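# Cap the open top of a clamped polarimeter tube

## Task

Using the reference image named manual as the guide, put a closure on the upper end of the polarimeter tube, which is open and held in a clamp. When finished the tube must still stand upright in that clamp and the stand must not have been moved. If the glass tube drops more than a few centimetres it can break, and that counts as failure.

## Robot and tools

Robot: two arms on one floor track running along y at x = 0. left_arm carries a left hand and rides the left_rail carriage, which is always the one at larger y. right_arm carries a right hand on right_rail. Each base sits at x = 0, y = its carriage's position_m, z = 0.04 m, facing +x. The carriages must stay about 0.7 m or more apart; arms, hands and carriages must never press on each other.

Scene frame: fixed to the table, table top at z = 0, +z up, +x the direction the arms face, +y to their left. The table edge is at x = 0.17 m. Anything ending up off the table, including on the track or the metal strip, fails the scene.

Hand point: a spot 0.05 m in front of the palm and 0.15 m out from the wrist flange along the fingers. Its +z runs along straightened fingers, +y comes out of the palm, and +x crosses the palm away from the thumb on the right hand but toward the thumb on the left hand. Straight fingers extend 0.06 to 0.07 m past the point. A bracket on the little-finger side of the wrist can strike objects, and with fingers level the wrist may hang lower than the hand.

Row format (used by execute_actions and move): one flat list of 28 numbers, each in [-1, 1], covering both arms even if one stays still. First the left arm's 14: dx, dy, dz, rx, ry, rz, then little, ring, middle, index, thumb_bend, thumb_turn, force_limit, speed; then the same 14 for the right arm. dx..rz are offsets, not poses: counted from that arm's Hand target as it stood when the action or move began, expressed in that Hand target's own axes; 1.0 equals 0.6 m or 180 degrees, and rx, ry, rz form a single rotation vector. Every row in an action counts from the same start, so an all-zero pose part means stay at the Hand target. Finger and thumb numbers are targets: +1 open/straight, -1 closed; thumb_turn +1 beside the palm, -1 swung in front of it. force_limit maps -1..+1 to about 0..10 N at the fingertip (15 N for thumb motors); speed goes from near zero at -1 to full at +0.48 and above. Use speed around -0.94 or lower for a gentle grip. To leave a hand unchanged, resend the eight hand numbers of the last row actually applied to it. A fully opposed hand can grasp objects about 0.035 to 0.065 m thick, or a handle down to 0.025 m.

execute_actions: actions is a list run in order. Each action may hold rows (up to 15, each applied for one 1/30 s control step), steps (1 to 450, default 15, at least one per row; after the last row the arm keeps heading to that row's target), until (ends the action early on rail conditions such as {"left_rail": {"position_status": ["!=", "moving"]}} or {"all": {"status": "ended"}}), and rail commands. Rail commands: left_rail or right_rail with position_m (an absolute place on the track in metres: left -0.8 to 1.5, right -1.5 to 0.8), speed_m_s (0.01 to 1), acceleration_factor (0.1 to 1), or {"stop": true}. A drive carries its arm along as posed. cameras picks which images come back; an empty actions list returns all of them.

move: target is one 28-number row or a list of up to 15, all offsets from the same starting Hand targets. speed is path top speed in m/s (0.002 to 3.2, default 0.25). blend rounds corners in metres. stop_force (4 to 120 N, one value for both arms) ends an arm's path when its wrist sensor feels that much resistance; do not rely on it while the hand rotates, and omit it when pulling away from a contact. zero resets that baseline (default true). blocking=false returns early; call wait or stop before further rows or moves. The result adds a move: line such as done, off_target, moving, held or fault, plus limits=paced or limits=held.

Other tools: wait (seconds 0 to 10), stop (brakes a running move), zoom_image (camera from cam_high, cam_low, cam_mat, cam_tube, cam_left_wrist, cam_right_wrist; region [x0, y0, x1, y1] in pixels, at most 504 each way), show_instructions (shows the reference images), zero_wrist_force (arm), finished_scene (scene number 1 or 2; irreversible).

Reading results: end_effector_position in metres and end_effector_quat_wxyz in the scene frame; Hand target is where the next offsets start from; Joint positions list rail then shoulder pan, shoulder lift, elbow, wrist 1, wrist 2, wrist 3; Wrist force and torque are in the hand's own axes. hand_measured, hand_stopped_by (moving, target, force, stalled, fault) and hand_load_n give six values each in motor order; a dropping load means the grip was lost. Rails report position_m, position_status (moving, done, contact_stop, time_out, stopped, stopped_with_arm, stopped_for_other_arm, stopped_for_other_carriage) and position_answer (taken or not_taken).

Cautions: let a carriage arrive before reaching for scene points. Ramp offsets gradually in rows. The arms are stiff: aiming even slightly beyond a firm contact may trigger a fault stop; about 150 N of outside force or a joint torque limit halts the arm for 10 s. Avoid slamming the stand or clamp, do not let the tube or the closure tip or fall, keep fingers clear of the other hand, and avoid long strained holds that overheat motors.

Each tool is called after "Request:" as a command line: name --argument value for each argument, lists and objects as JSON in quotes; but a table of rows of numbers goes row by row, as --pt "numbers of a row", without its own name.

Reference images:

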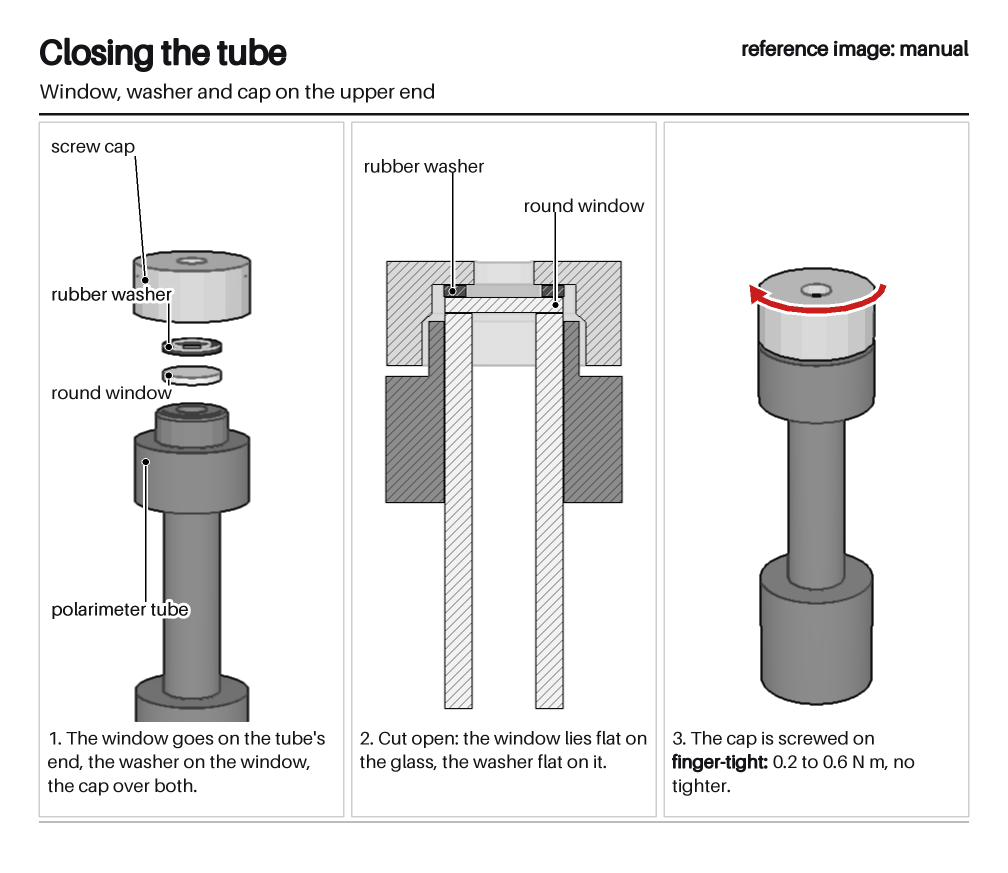

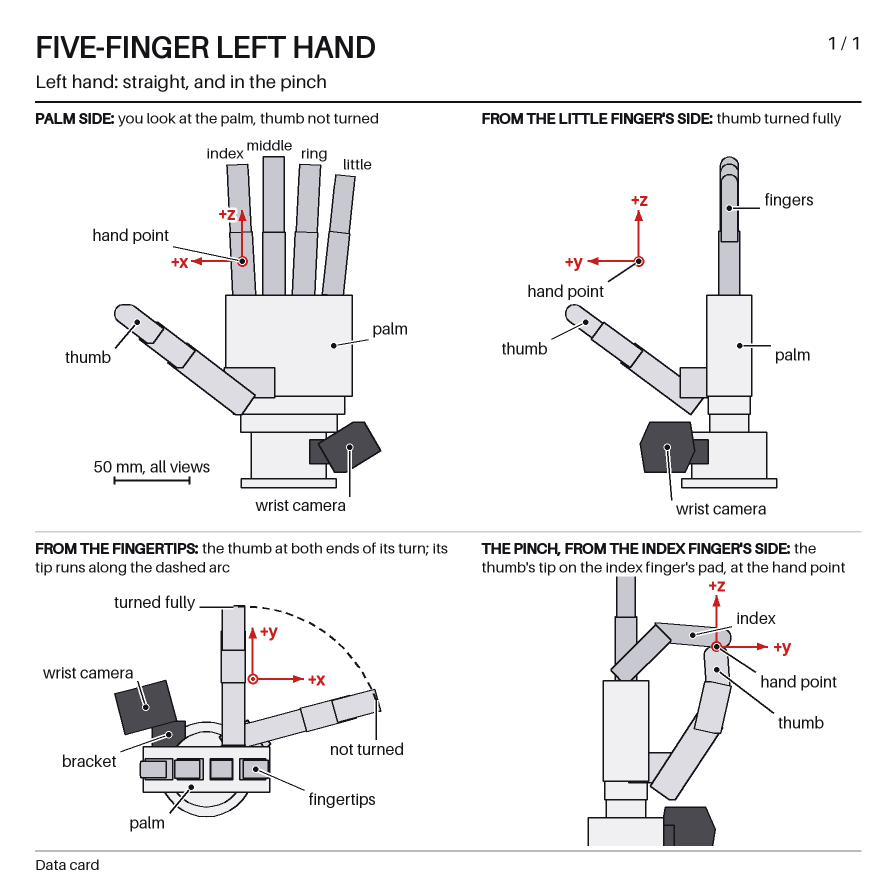

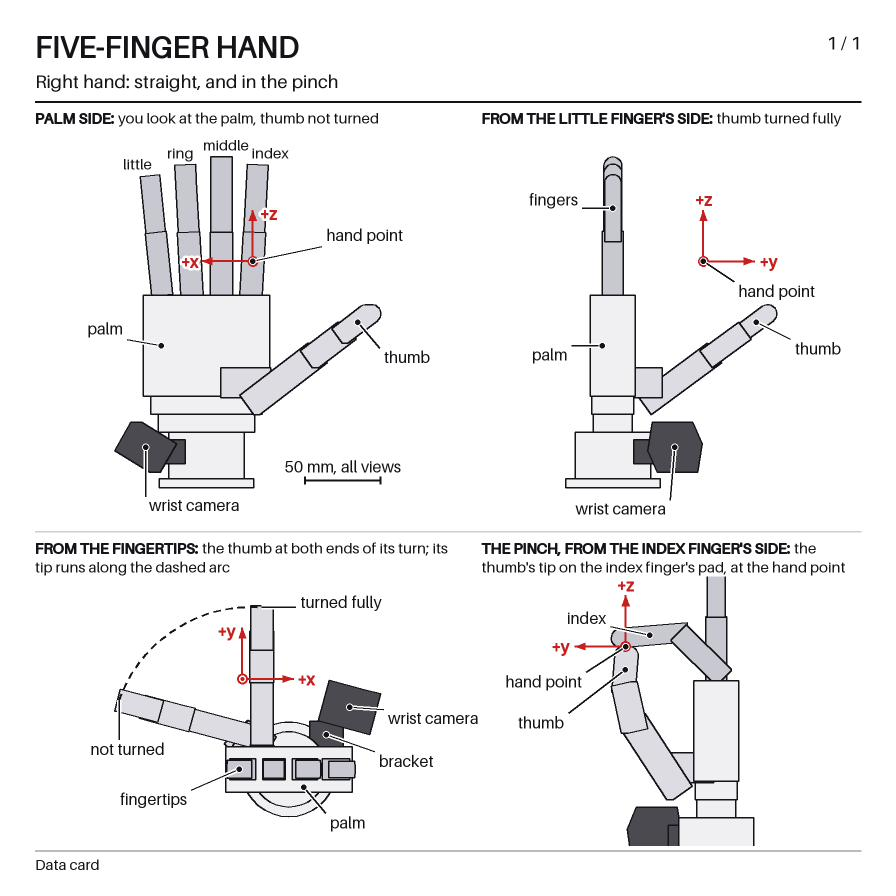

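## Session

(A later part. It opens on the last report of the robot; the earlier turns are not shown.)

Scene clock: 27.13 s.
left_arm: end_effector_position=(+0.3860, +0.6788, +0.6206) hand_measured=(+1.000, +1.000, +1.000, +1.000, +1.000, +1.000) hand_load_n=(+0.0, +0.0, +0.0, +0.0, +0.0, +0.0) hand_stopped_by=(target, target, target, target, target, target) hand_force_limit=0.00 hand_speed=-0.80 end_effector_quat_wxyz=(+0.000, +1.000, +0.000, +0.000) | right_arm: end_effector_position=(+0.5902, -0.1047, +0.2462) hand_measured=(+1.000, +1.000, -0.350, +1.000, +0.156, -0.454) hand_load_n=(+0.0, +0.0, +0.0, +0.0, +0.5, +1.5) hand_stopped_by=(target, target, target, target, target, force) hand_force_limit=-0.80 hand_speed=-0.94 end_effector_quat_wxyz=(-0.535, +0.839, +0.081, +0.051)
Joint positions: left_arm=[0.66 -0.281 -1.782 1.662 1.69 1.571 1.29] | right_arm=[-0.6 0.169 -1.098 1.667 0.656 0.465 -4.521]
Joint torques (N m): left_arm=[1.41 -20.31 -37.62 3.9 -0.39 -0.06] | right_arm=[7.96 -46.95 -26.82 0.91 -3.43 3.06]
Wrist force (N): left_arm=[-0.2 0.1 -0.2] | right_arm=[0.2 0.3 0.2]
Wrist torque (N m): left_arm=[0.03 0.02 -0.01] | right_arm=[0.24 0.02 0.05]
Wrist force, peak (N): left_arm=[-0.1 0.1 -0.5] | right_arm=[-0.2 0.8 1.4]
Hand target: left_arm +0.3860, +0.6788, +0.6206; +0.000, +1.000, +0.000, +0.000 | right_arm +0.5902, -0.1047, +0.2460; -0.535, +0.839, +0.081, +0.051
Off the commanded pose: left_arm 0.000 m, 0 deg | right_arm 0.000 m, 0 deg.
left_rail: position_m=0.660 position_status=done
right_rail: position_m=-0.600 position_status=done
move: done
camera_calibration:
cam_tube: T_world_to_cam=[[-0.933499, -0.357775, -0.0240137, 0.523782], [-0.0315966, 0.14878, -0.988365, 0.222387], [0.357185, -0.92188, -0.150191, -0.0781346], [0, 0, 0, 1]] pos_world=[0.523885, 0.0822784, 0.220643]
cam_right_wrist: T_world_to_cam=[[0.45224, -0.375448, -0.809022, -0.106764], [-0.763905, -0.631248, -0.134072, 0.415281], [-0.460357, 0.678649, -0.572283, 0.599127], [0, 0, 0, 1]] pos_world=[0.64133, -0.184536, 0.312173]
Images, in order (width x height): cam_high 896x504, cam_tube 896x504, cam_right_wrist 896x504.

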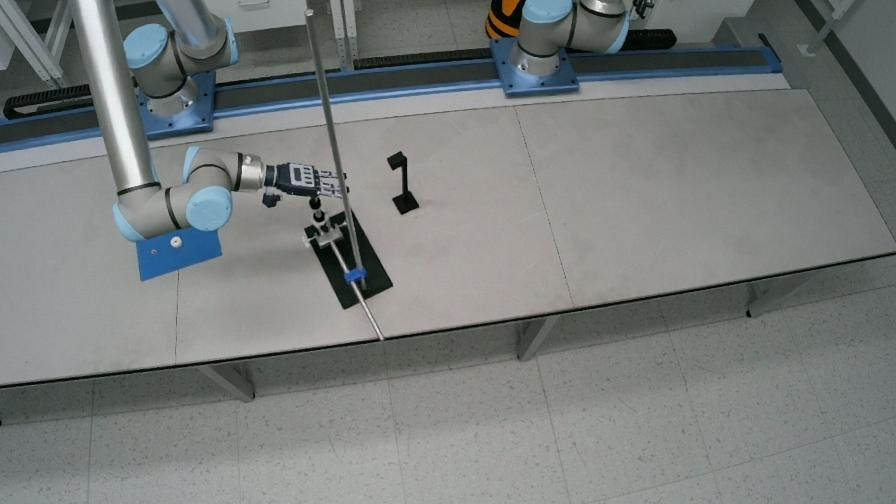

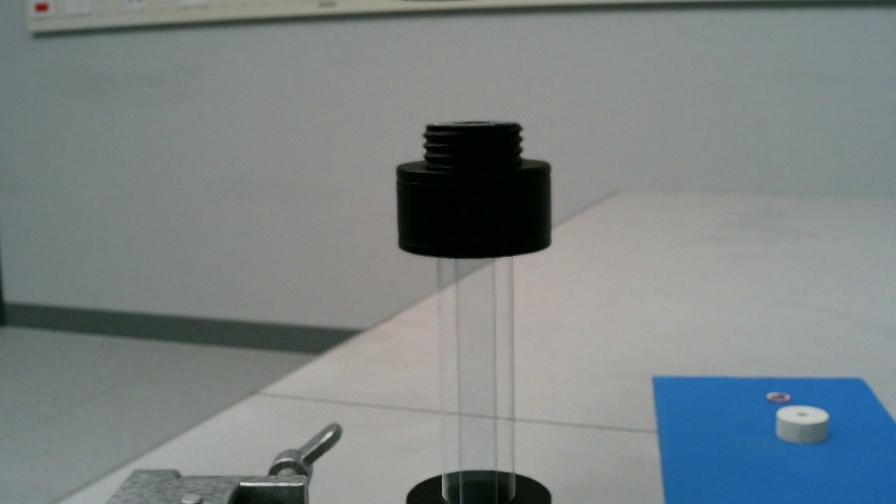

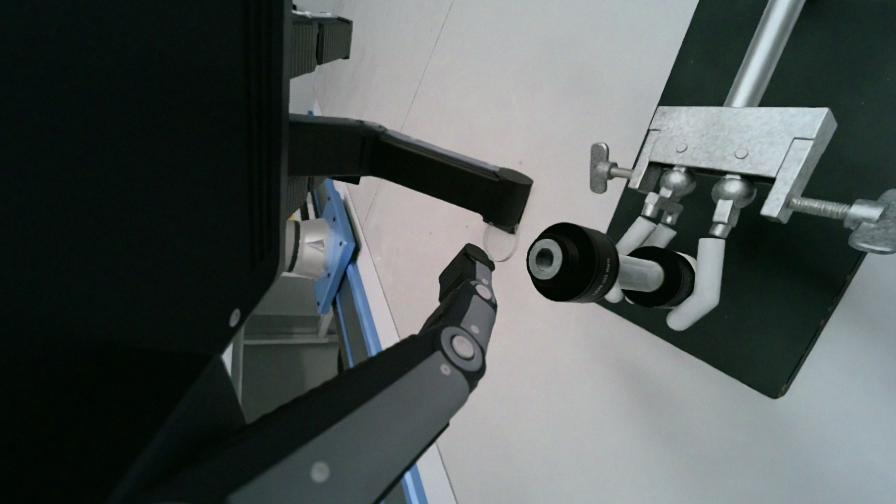

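Request:
move --target '[0,0,0,0,0,0,1,1,1,1,1,1,0,-0.8, -0.004512,0.014542,0.00782,0,0,0,1,1,-0.35,1,0.155,-0.8,-0.8,-0.94]' --speed 0.04 --cameras '["cam_tube","cam_right_wrist"]'

Request:
zoom_image --camera "cam_tube" --region '[385, 40, 565, 175]'

Request:
zoom_image --camera "cam_right_wrist" --region '[460, 200, 620, 320]'

Scene clock: 30.20 s.
left_arm: end_effector_position=(+0.3860, +0.6788, +0.6206) hand_measured=(+1.000, +1.000, +1.000, +1.000, +1.000, +1.000) hand_load_n=(+0.0, +0.0, +0.0, +0.0, +0.0, +0.0) hand_stopped_by=(target, target, target, target, target, target) hand_force_limit=0.00 hand_speed=-0.80 end_effector_quat_wxyz=(+0.000, +1.000, +0.000, +0.000) | right_arm: end_effector_position=(+0.5893, -0.1043, +0.2360) hand_measured=(+1.000, +1.000, -0.350, +1.000, +0.156, -0.454) hand_load_n=(+0.0, +0.0, +0.0, +0.0, +0.5, +1.5) hand_stopped_by=(target, target, target, target, target, force) hand_force_limit=-0.80 hand_speed=-0.94 end_effector_quat_wxyz=(-0.535, +0.839, +0.081, +0.051)
Joint positions: left_arm=[0.66 -0.281 -1.782 1.662 1.69 1.571 1.29] | right_arm=[-0.6 0.17 -1.09 1.675 0.638 0.466 -4.519]
Joint torques (N m): left_arm=[1.18 -22.01 -36.61 4.35 -0.46 0] | right_arm=[8.19 -49.98 -25.3 1.13 0.19 3.17]
Wrist force (N): left_arm=[-0.1 0.1 -0.2] | right_arm=[0.1 0.3 0.5]
Wrist torque (N m): left_arm=[0.03 0.01 -0.01] | right_arm=[0.22 0.03 -0.06]
Wrist force, peak (N): left_arm=[0.5 -0.1 -0.3] | right_arm=[0.4 0.3 0.8]
Hand target: left_arm +0.3860, +0.6788, +0.6206; +0.000, +1.000, +0.000, +0.000 | right_arm +0.5892, -0.1043, +0.2358; -0.535, +0.839, +0.081, +0.051
Off the commanded pose: left_arm 0.000 m, 0 deg | right_arm 0.000 m, 0 deg.
left_rail: position_m=0.660 position_status=done
right_rail: position_m=-0.600 position_status=done
move: done
camera_calibration:
cam_tube: T_world_to_cam=[[-0.933499, -0.357775, -0.0240137, 0.523782], [-0.0315966, 0.14878, -0.988365, 0.222387], [0.357185, -0.92188, -0.150191, -0.0781346], [0, 0, 0, 1]] pos_world=[0.523885, 0.0822784, 0.220643]
cam_right_wrist: T_world_to_cam=[[0.452223, -0.375424, -0.809043, -0.114435], [-0.763934, -0.631205, -0.134108, 0.413489], [-0.460325, 0.678702, -0.572245, 0.592411], [0, 0, 0, 1]] pos_world=[0.64033, -0.184036, 0.301873]
Images, in order (width x height): cam_tube 896x504, cam_right_wrist 896x504.

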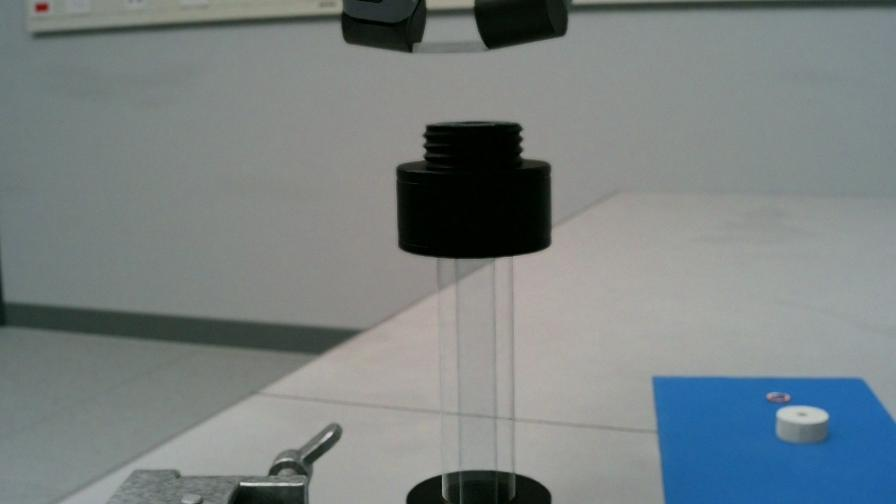

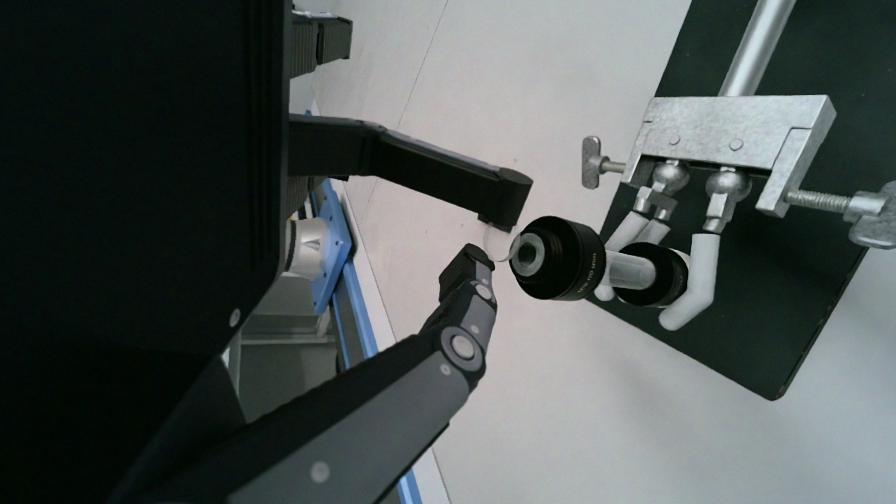

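Scaled by 2.800.

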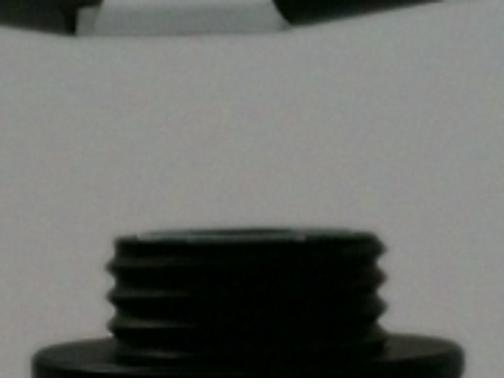

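Scaled by 3.150.

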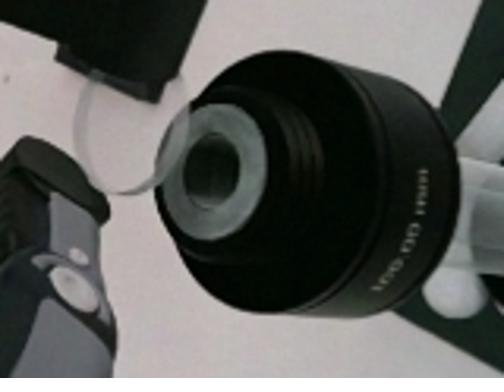

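Request:
move --pt "0 0 0 0 0 0 1 1 1 1 1 1 0 -0.8 0.01557 -0.08044 -0.03833 0 0 0 1 1 -0.35 1 0.155 -0.8 -0.8 -0.94" --pt "0 0 0 0 0 0 1 1 1 1 1 1 0 -0.8 0.02402 -0.068932 -0.05905 -0.2626 0.0231 -0.1553 1 1 -0.35 1 0.155 -0.8 -0.8 -0.94" --speed '[0.1,0.2]' --blend '[0.005,0]' --cameras '["cam_tube","cam_right_wrist"]'

Request:
zoom_image --camera "cam_right_wrist" --region '[360, 150, 560, 350]'

Scene clock: 34.90 s.
left_arm: end_effector_position=(+0.3860, +0.6788, +0.6206) hand_measured=(+1.000, +1.000, +1.000, +1.000, +1.000, +1.000) hand_load_n=(+0.0, +0.0, +0.0, +0.0, +0.0, +0.0) hand_stopped_by=(target, target, target, target, target, target) hand_force_limit=0.00 hand_speed=-0.80 end_effector_quat_wxyz=(+0.000, +1.000, +0.000, +0.000) | right_arm: end_effector_position=(+0.5955, -0.1181, +0.2900) hand_measured=(+1.000, +1.000, -0.350, +1.000, +0.156, -0.454) hand_load_n=(+0.0, +0.0, +0.0, +0.0, +0.5, +1.5) hand_stopped_by=(target, target, target, target, target, force) hand_force_limit=-0.80 hand_speed=-0.94 end_effector_quat_wxyz=(-0.132, +0.936, +0.230, +0.232) end_effector_velocity=(+0.000, +0.000, +0.001) end_effector_angular_velocity=(-0.004, -0.003, -0.001)
Joint positions: left_arm=[0.66 -0.281 -1.782 1.662 1.69 1.571 1.29] | right_arm=[-0.6 0.479 -1.223 1.569 0.7 1.428 -4.677]
Joint velocities: left_arm=[within noise] | right_arm=[0 0.002 0 0 0 0.005 0]
Joint torques (N m): left_arm=[1.7 -19.3 -36.9 4.08 -0.71 -0.13] | right_arm=[7.98 -45.72 -45.12 -0.01 1.93 -3.01]
Wrist force (N): left_arm=[0.4 -0.2 -0.2] | right_arm=[0.6 0.1 0.2]
Wrist torque (N m): left_arm=[-0.02 -0.06 0.03] | right_arm=[0.05 -0.06 0.12]
Wrist force, peak (N): left_arm=[0.2 -0.4 -0.5] | right_arm=[-0.2 1.1 0.8]
Hand target: left_arm +0.3860, +0.6788, +0.6206; +0.000, +1.000, +0.000, +0.000 | right_arm +0.5955, -0.1181, +0.2900; -0.132, +0.936, +0.230, +0.232
Off the commanded pose: left_arm 0.000 m, 0 deg | right_arm 0.000 m, 0 deg.
left_rail: position_m=0.660 position_status=done
right_rail: position_m=-0.600 position_status=done
move: done
camera_calibration:
cam_tube: T_world_to_cam=[[-0.933499, -0.357775, -0.0240137, 0.523782], [-0.0315966, 0.14878, -0.988365, 0.222387], [0.357185, -0.92188, -0.150191, -0.0781346], [0, 0, 0, 1]] pos_world=[0.523885, 0.0822784, 0.220643]
cam_right_wrist: T_world_to_cam=[[0.688232, -0.72549, -0.000681572, -0.495052], [-0.72549, -0.688232, -0.000212642, 0.348353], [-0.000314811, 0.000640821, -1, 0.40573], [0, 0, 0, 1]] pos_world=[0.593565, -0.119668, 0.405467]
Images, in order (width x height): cam_tube 896x504, cam_right_wrist 896x504.

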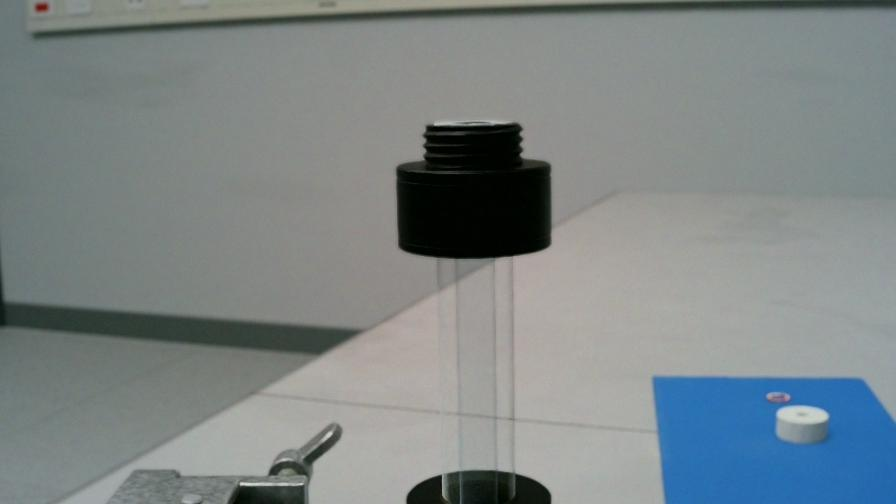

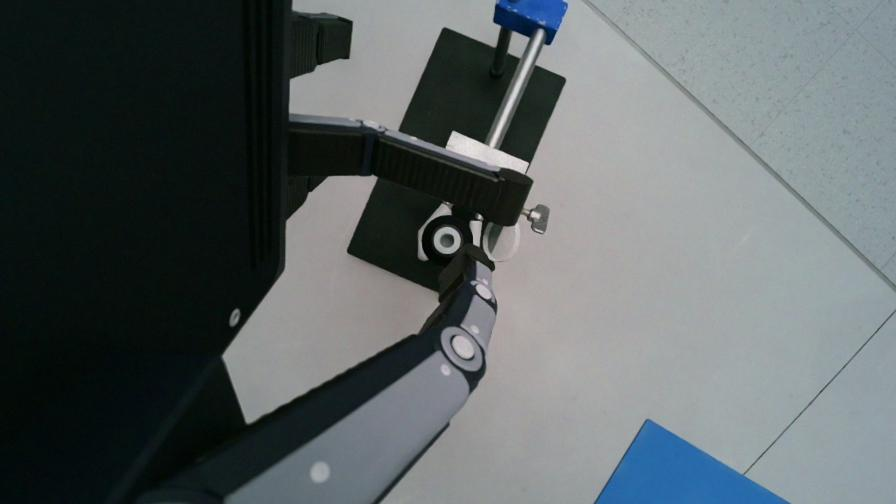

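Scaled by 2.520.

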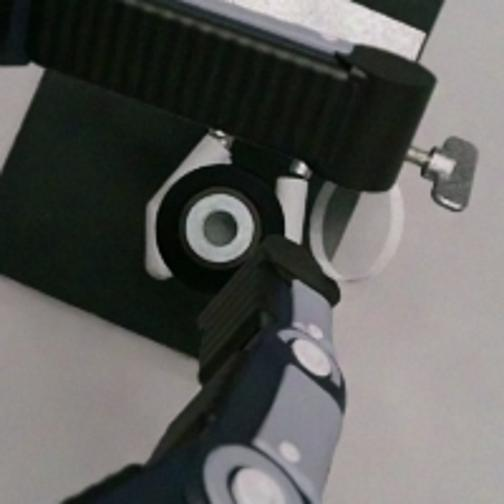

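Request:
move --target '[0,0,0,0,0,0,1,1,1,1,1,1,0,-0.8, -0.01217,-0.01233,-0.005,-0.24755,0.0702,0.429,1,1,-0.35,1,0.155,-0.8,-0.8,-0.94]' --speed 0.3 --cameras '["cam_right_wrist","cam_high"]'

Request:
zoom_image --camera "cam_right_wrist" --region '[360, 150, 560, 350]'

Scene clock: 39.37 s.
left_arm: end_effector_position=(+0.3860, +0.6788, +0.6206) hand_measured=(+1.000, +1.000, +1.000, +1.000, +1.000, +1.000) hand_load_n=(+0.0, +0.0, +0.0, +0.0, +0.0, +0.0) hand_stopped_by=(target, target, target, target, target, target) hand_force_limit=0.00 hand_speed=-0.80 end_effector_quat_wxyz=(+0.000, +1.000, +0.000, +0.000) | right_arm: end_effector_position=(+0.5850, -0.1155, +0.2900) hand_measured=(+1.000, +1.000, -0.350, +1.000, +0.156, -0.454) hand_load_n=(+0.0, +0.0, +0.0, +0.0, +0.5, +1.5) hand_stopped_by=(target, target, target, target, target, force) hand_force_limit=-0.80 hand_speed=-0.94 end_effector_quat_wxyz=(+0.070, +0.824, -0.500, +0.257)
Joint positions: left_arm=[0.66 -0.281 -1.782 1.662 1.69 1.571 1.29] | right_arm=[-0.6 0.6 -0.941 1.227 1.189 2.103 -3.048]
Joint torques (N m): left_arm=[1.57 -19.5 -37.45 4.09 -0.71 -0.12] | right_arm=[-12.05 -63.09 -44.05 6.09 3.17 3.78]
Wrist force (N): left_arm=[0.2 0.0 0.0] | right_arm=[-0.3 -0.1 -0.3]
Wrist torque (N m): left_arm=[0.00 -0.02 0.02] | right_arm=[0.06 0.12 -0.19]
Wrist force, peak (N): left_arm=[-0.3 0.0 -0.4] | right_arm=[1.1 0.0 0.3]
Hand target: left_arm +0.3860, +0.6788, +0.6206; +0.000, +1.000, +0.000, +0.000 | right_arm +0.5850, -0.1155, +0.2900; +0.070, +0.824, -0.500, +0.257
Off the commanded pose: left_arm 0.000 m, 0 deg | right_arm 0.000 m, 0 deg.
left_rail: position_m=0.660 position_status=done
right_rail: position_m=-0.600 position_status=done
move: done
camera_calibration:
cam_right_wrist: T_world_to_cam=[[-0.725832, -0.687871, -0.00135261, 0.345906], [-0.687872, 0.725831, 0.00108604, 0.48346], [0.000234713, 0.00171871, -0.999998, 0.405524], [0, 0, 0, 1]] pos_world=[0.583533, -0.113669, 0.405466]
Images, in order (width x height): cam_high 896x504, cam_right_wrist 896x504.

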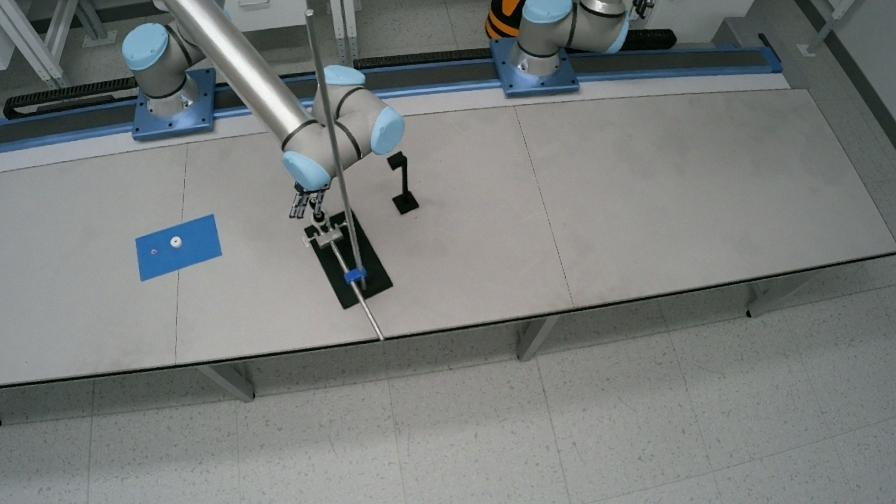

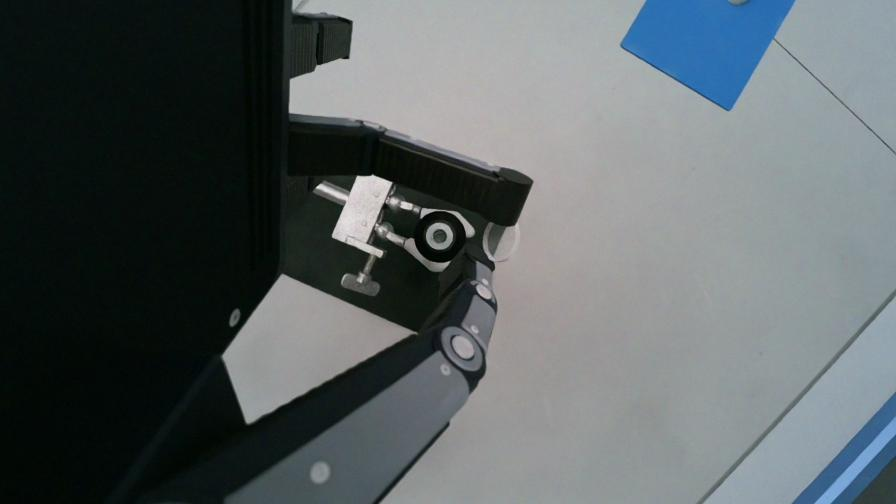

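Scaled by 2.520.

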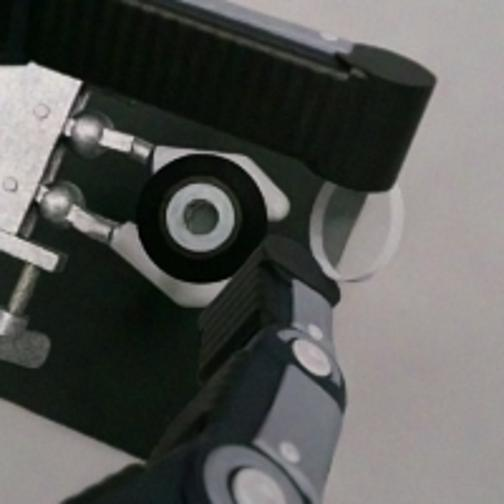

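Request:
move --pt "0 0 0 0 0 0 1 1 1 1 1 1 0 -0.8 -0.01558 -0.00777 0.00202 0.3985 -0.3179 -0.2522 1 1 -0.35 1 0.155 -0.8 -0.8 -0.94" --pt "0 0 0 0 0 0 1 1 1 1 1 1 0 -0.8 -0.06197 0.00553 0.08267 0.3985 -0.3179 -0.2522 1 1 -0.35 1 0.155 -0.8 -0.8 -0.94" --speed '[0.3,0.06]' --blend '[0,0]' --cameras '["cam_tube","cam_right_wrist"]'

Request:
zoom_image --camera "cam_tube" --region '[385, 40, 565, 175]'

Request:
zoom_image --camera "cam_right_wrist" --region '[460, 200, 620, 320]'

Scene clock: 46.07 s.
left_arm: end_effector_position=(+0.3860, +0.6788, +0.6206) hand_measured=(+1.000, +1.000, +1.000, +1.000, +1.000, +1.000) hand_load_n=(+0.0, +0.0, +0.0, +0.0, +0.0, +0.0) hand_stopped_by=(target, target, target, target, target, target) hand_force_limit=0.00 hand_speed=-0.80 end_effector_quat_wxyz=(+0.000, +1.000, +0.000, +0.000) | right_arm: end_effector_position=(+0.5861, -0.1064, +0.2288) hand_measured=(+1.000, +1.000, -0.350, +1.000, +0.156, -0.454) hand_load_n=(+0.0, +0.0, +0.0, +0.0, +0.5, +1.5) hand_stopped_by=(target, target, target, target, target, force) hand_force_limit=-0.80 hand_speed=-0.94 end_effector_quat_wxyz=(-0.535, +0.840, +0.081, +0.051)
Joint positions: left_arm=[0.66 -0.281 -1.782 1.662 1.69 1.571 1.29] | right_arm=[-0.6 0.168 -1.088 1.688 0.63 0.466 -4.526]
Joint torques (N m): left_arm=[1.09 -19.74 -37.42 4.21 -0.72 0] | right_arm=[-5.86 -48.67 -23.89 1.47 -3.75 3]
Wrist force (N): left_arm=[-0.1 0.2 0.1] | right_arm=[-0.3 0.1 0.3]
Wrist torque (N m): left_arm=[0.01 0.02 0.00] | right_arm=[0.21 0.10 0.10]
Wrist force, peak (N): left_arm=[0.6 -0.2 0.0] | right_arm=[0.7 0.8 0.3]
Hand target: left_arm +0.3860, +0.6788, +0.6206; +0.000, +1.000, +0.000, +0.000 | right_arm +0.5860, -0.1064, +0.2286; -0.535, +0.840, +0.081, +0.051
Off the commanded pose: left_arm 0.000 m, 0 deg | right_arm 0.000 m, 0 deg.
left_rail: position_m=0.660 position_status=done
right_rail: position_m=-0.600 position_status=done
move: done
camera_calibration:
cam_tube: T_world_to_cam=[[-0.933499, -0.357775, -0.0240137, 0.523782], [-0.0315966, 0.14878, -0.988365, 0.222387], [0.357185, -0.92188, -0.150191, -0.0781346], [0, 0, 0, 1]] pos_world=[0.523885, 0.0822784, 0.220643]
cam_right_wrist: T_world_to_cam=[[0.452572, -0.376143, -0.808514, -0.119913], [-0.763406, -0.632017, -0.133291, 0.408117], [-0.460858, 0.677547, -0.573183, 0.588691], [0, 0, 0, 1]] pos_world=[0.637131, -0.186034, 0.294875]
Images, in order (width x height): cam_tube 896x504, cam_right_wrist 896x504.

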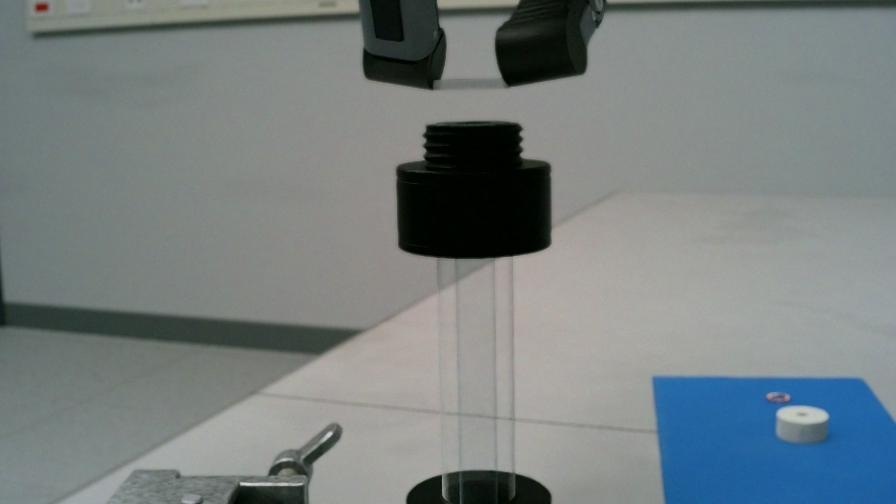

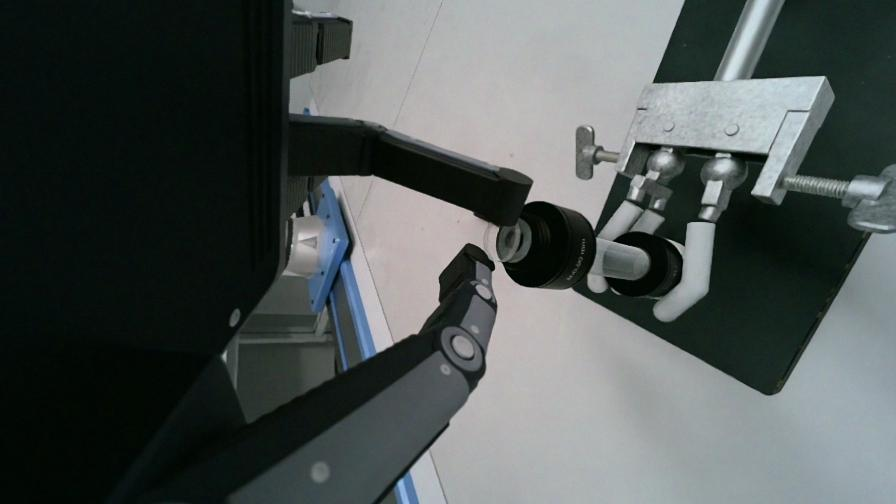

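Scaled by 2.800.

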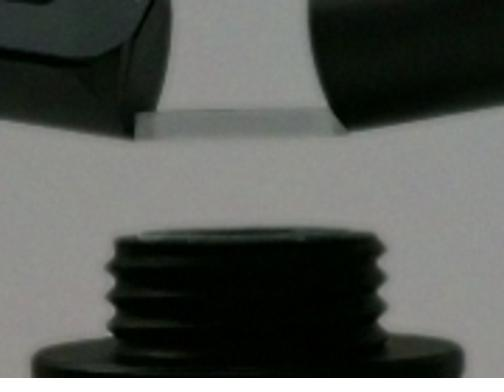

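Scaled by 3.150.

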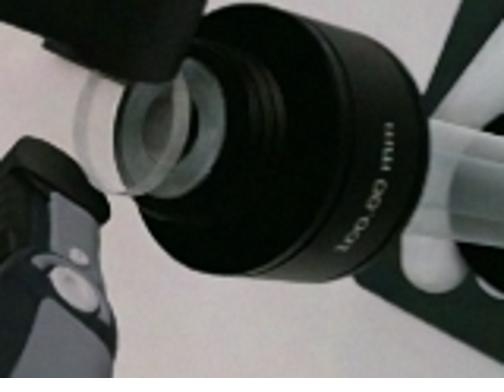

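Request:
move --target '[0,0,0,0,0,0,1,1,1,1,1,1,0,-0.8, -0.001264,0.00653,0.003112,0,0,0,1,1,-0.35,1,0.155,-0.8,-0.8,-0.94]' --speed 0.02 --cameras '["cam_tube","cam_right_wrist"]'

Request:
zoom_image --camera "cam_tube" --region '[385, 40, 565, 175]'

Request:
zoom_image --camera "cam_right_wrist" --region '[460, 190, 580, 290]'

Scene clock: 47.30 s.
left_arm: end_effector_position=(+0.3860, +0.6788, +0.6206) hand_measured=(+1.000, +1.000, +1.000, +1.000, +1.000, +1.000) hand_load_n=(+0.0, +0.0, +0.0, +0.0, +0.0, +0.0) hand_stopped_by=(target, target, target, target, target, target) hand_force_limit=0.00 hand_speed=-0.80 end_effector_quat_wxyz=(+0.000, +1.000, +0.000, +0.000) | right_arm: end_effector_position=(+0.5860, -0.1064, +0.2245) hand_measured=(+1.000, +1.000, -0.350, +1.000, +0.156, -0.454) hand_load_n=(+0.0, +0.0, +0.0, +0.0, +0.5, +1.5) hand_stopped_by=(target, target, target, target, target, force) hand_force_limit=-0.80 hand_speed=-0.94 end_effector_quat_wxyz=(-0.535, +0.840, +0.081, +0.051)
Joint positions: left_arm=[0.66 -0.281 -1.782 1.662 1.69 1.571 1.29] | right_arm=[-0.6 0.168 -1.084 1.69 0.623 0.466 -4.526]
Joint torques (N m): left_arm=[0.3 -19.31 -36.84 4.17 -0.85 -0.06] | right_arm=[3.82 -51.18 -26.36 1.02 -3.38 2.44]
Wrist force (N): left_arm=[0.0 0.1 0.0] | right_arm=[0.1 0.4 0.5]
Wrist torque (N m): left_arm=[0.01 0.00 0.00] | right_arm=[0.24 0.03 0.12]
Wrist force, peak (N): left_arm=[-0.2 -0.1 -0.4] | right_arm=[-0.1 0.5 0.7]
Hand target: left_arm +0.3860, +0.6788, +0.6206; +0.000, +1.000, +0.000, +0.000 | right_arm +0.5860, -0.1063, +0.2242; -0.535, +0.840, +0.081, +0.051
Off the commanded pose: left_arm 0.000 m, 0 deg | right_arm 0.000 m, 0 deg.
left_rail: position_m=0.660 position_status=done
right_rail: position_m=-0.600 position_status=done
move: done
camera_calibration:
cam_tube: T_world_to_cam=[[-0.933499, -0.357775, -0.0240137, 0.523782], [-0.0315966, 0.14878, -0.988365, 0.222387], [0.357185, -0.92188, -0.150191, -0.0781346], [0, 0, 0, 1]] pos_world=[0.523885, 0.0822784, 0.220643]
cam_right_wrist: T_world_to_cam=[[0.452572, -0.376143, -0.808514, -0.123389], [-0.763406, -0.632017, -0.133291, 0.407544], [-0.460858, 0.677547, -0.573183, 0.586227], [0, 0, 0, 1]] pos_world=[0.637131, -0.186034, 0.290575]
Images, in order (width x height): cam_tube 896x504, cam_right_wrist 896x504.

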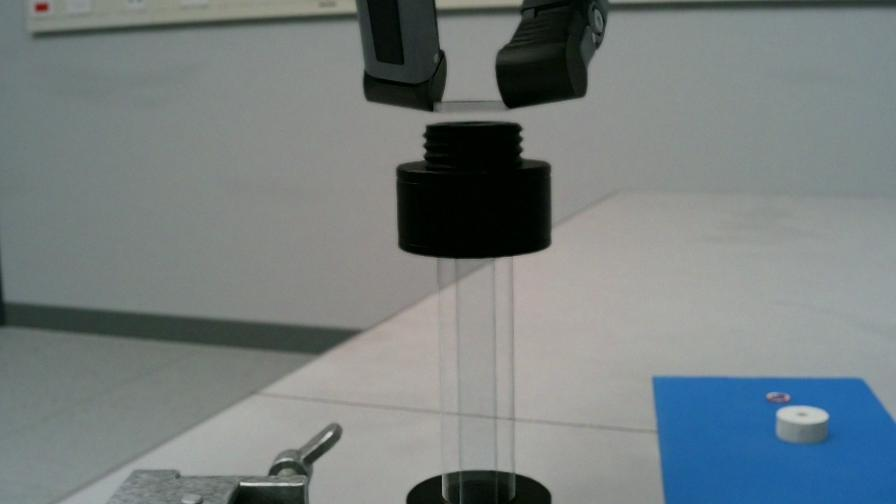

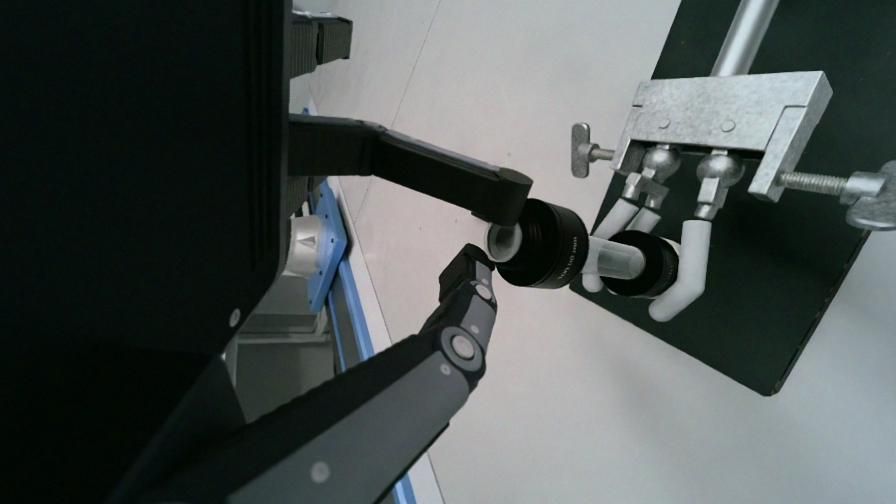

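Scaled by 2.800.

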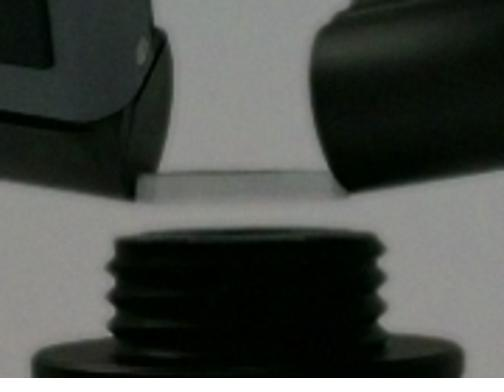

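Scaled by 4.200.

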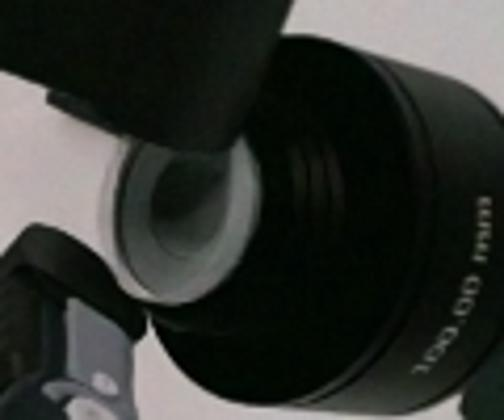

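Request:
move --target '[0,0,0,0,0,0,1,1,1,1,1,1,0,-0.8, -0.000603,0.003117,0.001485,0,0,0,1,1,-0.35,1,0.155,-0.8,-0.8,-0.94]' --speed 0.008 --cameras '["cam_tube","cam_right_wrist"]'

Request:
zoom_image --camera "cam_tube" --region '[385, 40, 565, 175]'

Request:
zoom_image --camera "cam_right_wrist" --region '[460, 190, 580, 290]'

Scene clock: 48.53 s.
left_arm: end_effector_position=(+0.3860, +0.6788, +0.6206) hand_measured=(+1.000, +1.000, +1.000, +1.000, +1.000, +1.000) hand_load_n=(+0.0, +0.0, +0.0, +0.0, +0.0, +0.0) hand_stopped_by=(target, target, target, target, target, target) hand_force_limit=0.00 hand_speed=-0.80 end_effector_quat_wxyz=(+0.000, +1.000, +0.000, +0.000) | right_arm: end_effector_position=(+0.5861, -0.1063, +0.2223) hand_measured=(+1.000, +1.000, -0.350, +1.000, +0.156, -0.454) hand_load_n=(+0.0, +0.0, -0.5, -0.5, +0.0, +1.5) hand_stopped_by=(target, target, target, target, target, force) hand_force_limit=-0.80 hand_speed=-0.94 end_effector_quat_wxyz=(-0.535, +0.840, +0.081, +0.051)
Joint positions: left_arm=[0.66 -0.281 -1.782 1.662 1.69 1.571 1.29] | right_arm=[-0.6 0.168 -1.082 1.692 0.62 0.466 -4.525]
Joint torques (N m): left_arm=[2.3 -20.29 -37.2 3.94 -0.88 -0.16] | right_arm=[0.53 -49.04 -24.62 0.47 -2.59 2.78]
Wrist force (N): left_arm=[0.2 -0.1 -0.2] | right_arm=[0.3 -1.4 -0.4]
Wrist torque (N m): left_arm=[0.00 -0.03 0.02] | right_arm=[0.20 0.04 0.09]
Wrist force, peak (N): left_arm=[0.1 -0.1 -0.4] | right_arm=[0.3 -1.4 -0.4]
Hand target: left_arm +0.3860, +0.6788, +0.6206; +0.000, +1.000, +0.000, +0.000 | right_arm +0.5860, -0.1063, +0.2221; -0.535, +0.840, +0.081, +0.051
Off the commanded pose: left_arm 0.000 m, 0 deg | right_arm 0.000 m, 0 deg.
left_rail: position_m=0.660 position_status=done
right_rail: position_m=-0.600 position_status=done
move: done
camera_calibration:
cam_tube: T_world_to_cam=[[-0.933499, -0.357775, -0.0240137, 0.523782], [-0.0315966, 0.14878, -0.988365, 0.222387], [0.357185, -0.92188, -0.150191, -0.0781346], [0, 0, 0, 1]] pos_world=[0.523885, 0.0822784, 0.220643]
cam_right_wrist: T_world_to_cam=[[0.452572, -0.376143, -0.808514, -0.125249], [-0.763406, -0.632017, -0.133291, 0.407238], [-0.460858, 0.677547, -0.573183, 0.584908], [0, 0, 0, 1]] pos_world=[0.637131, -0.186034, 0.288275]
Images, in order (width x height): cam_tube 896x504, cam_right_wrist 896x504.

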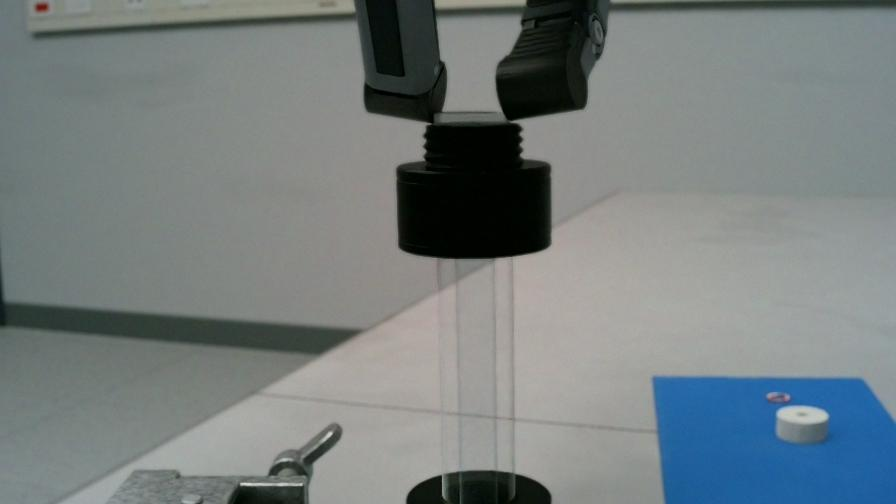

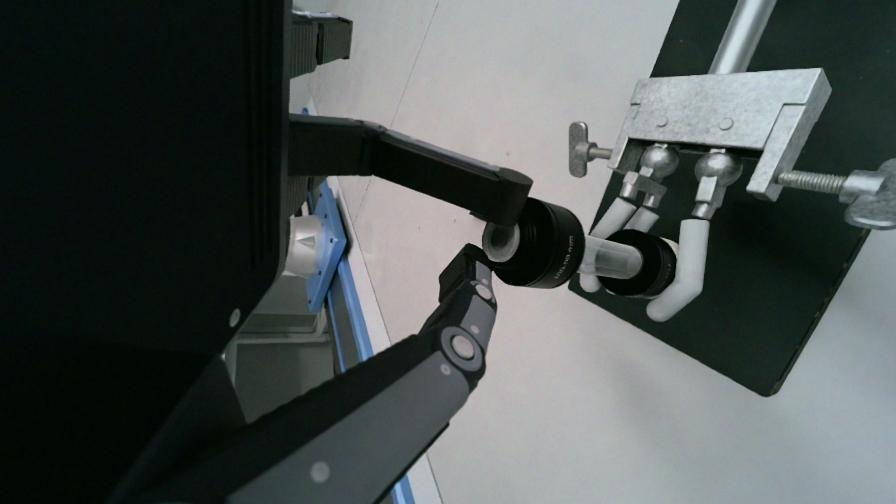

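Scaled by 2.800.

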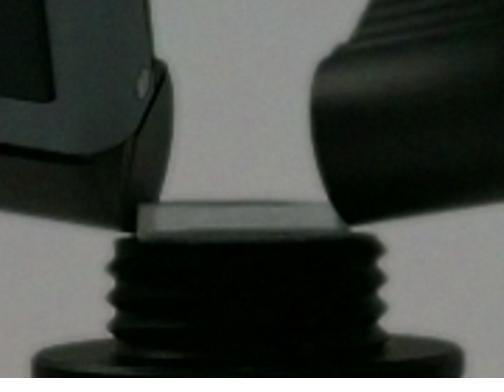

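Scaled by 4.200.

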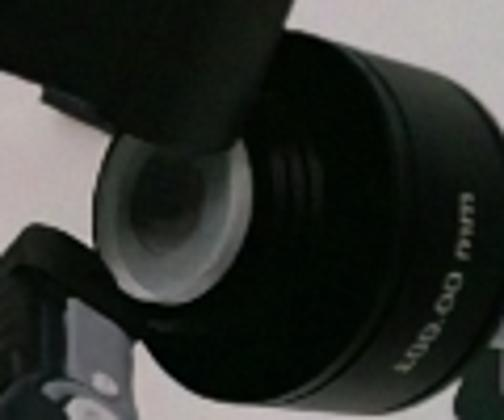

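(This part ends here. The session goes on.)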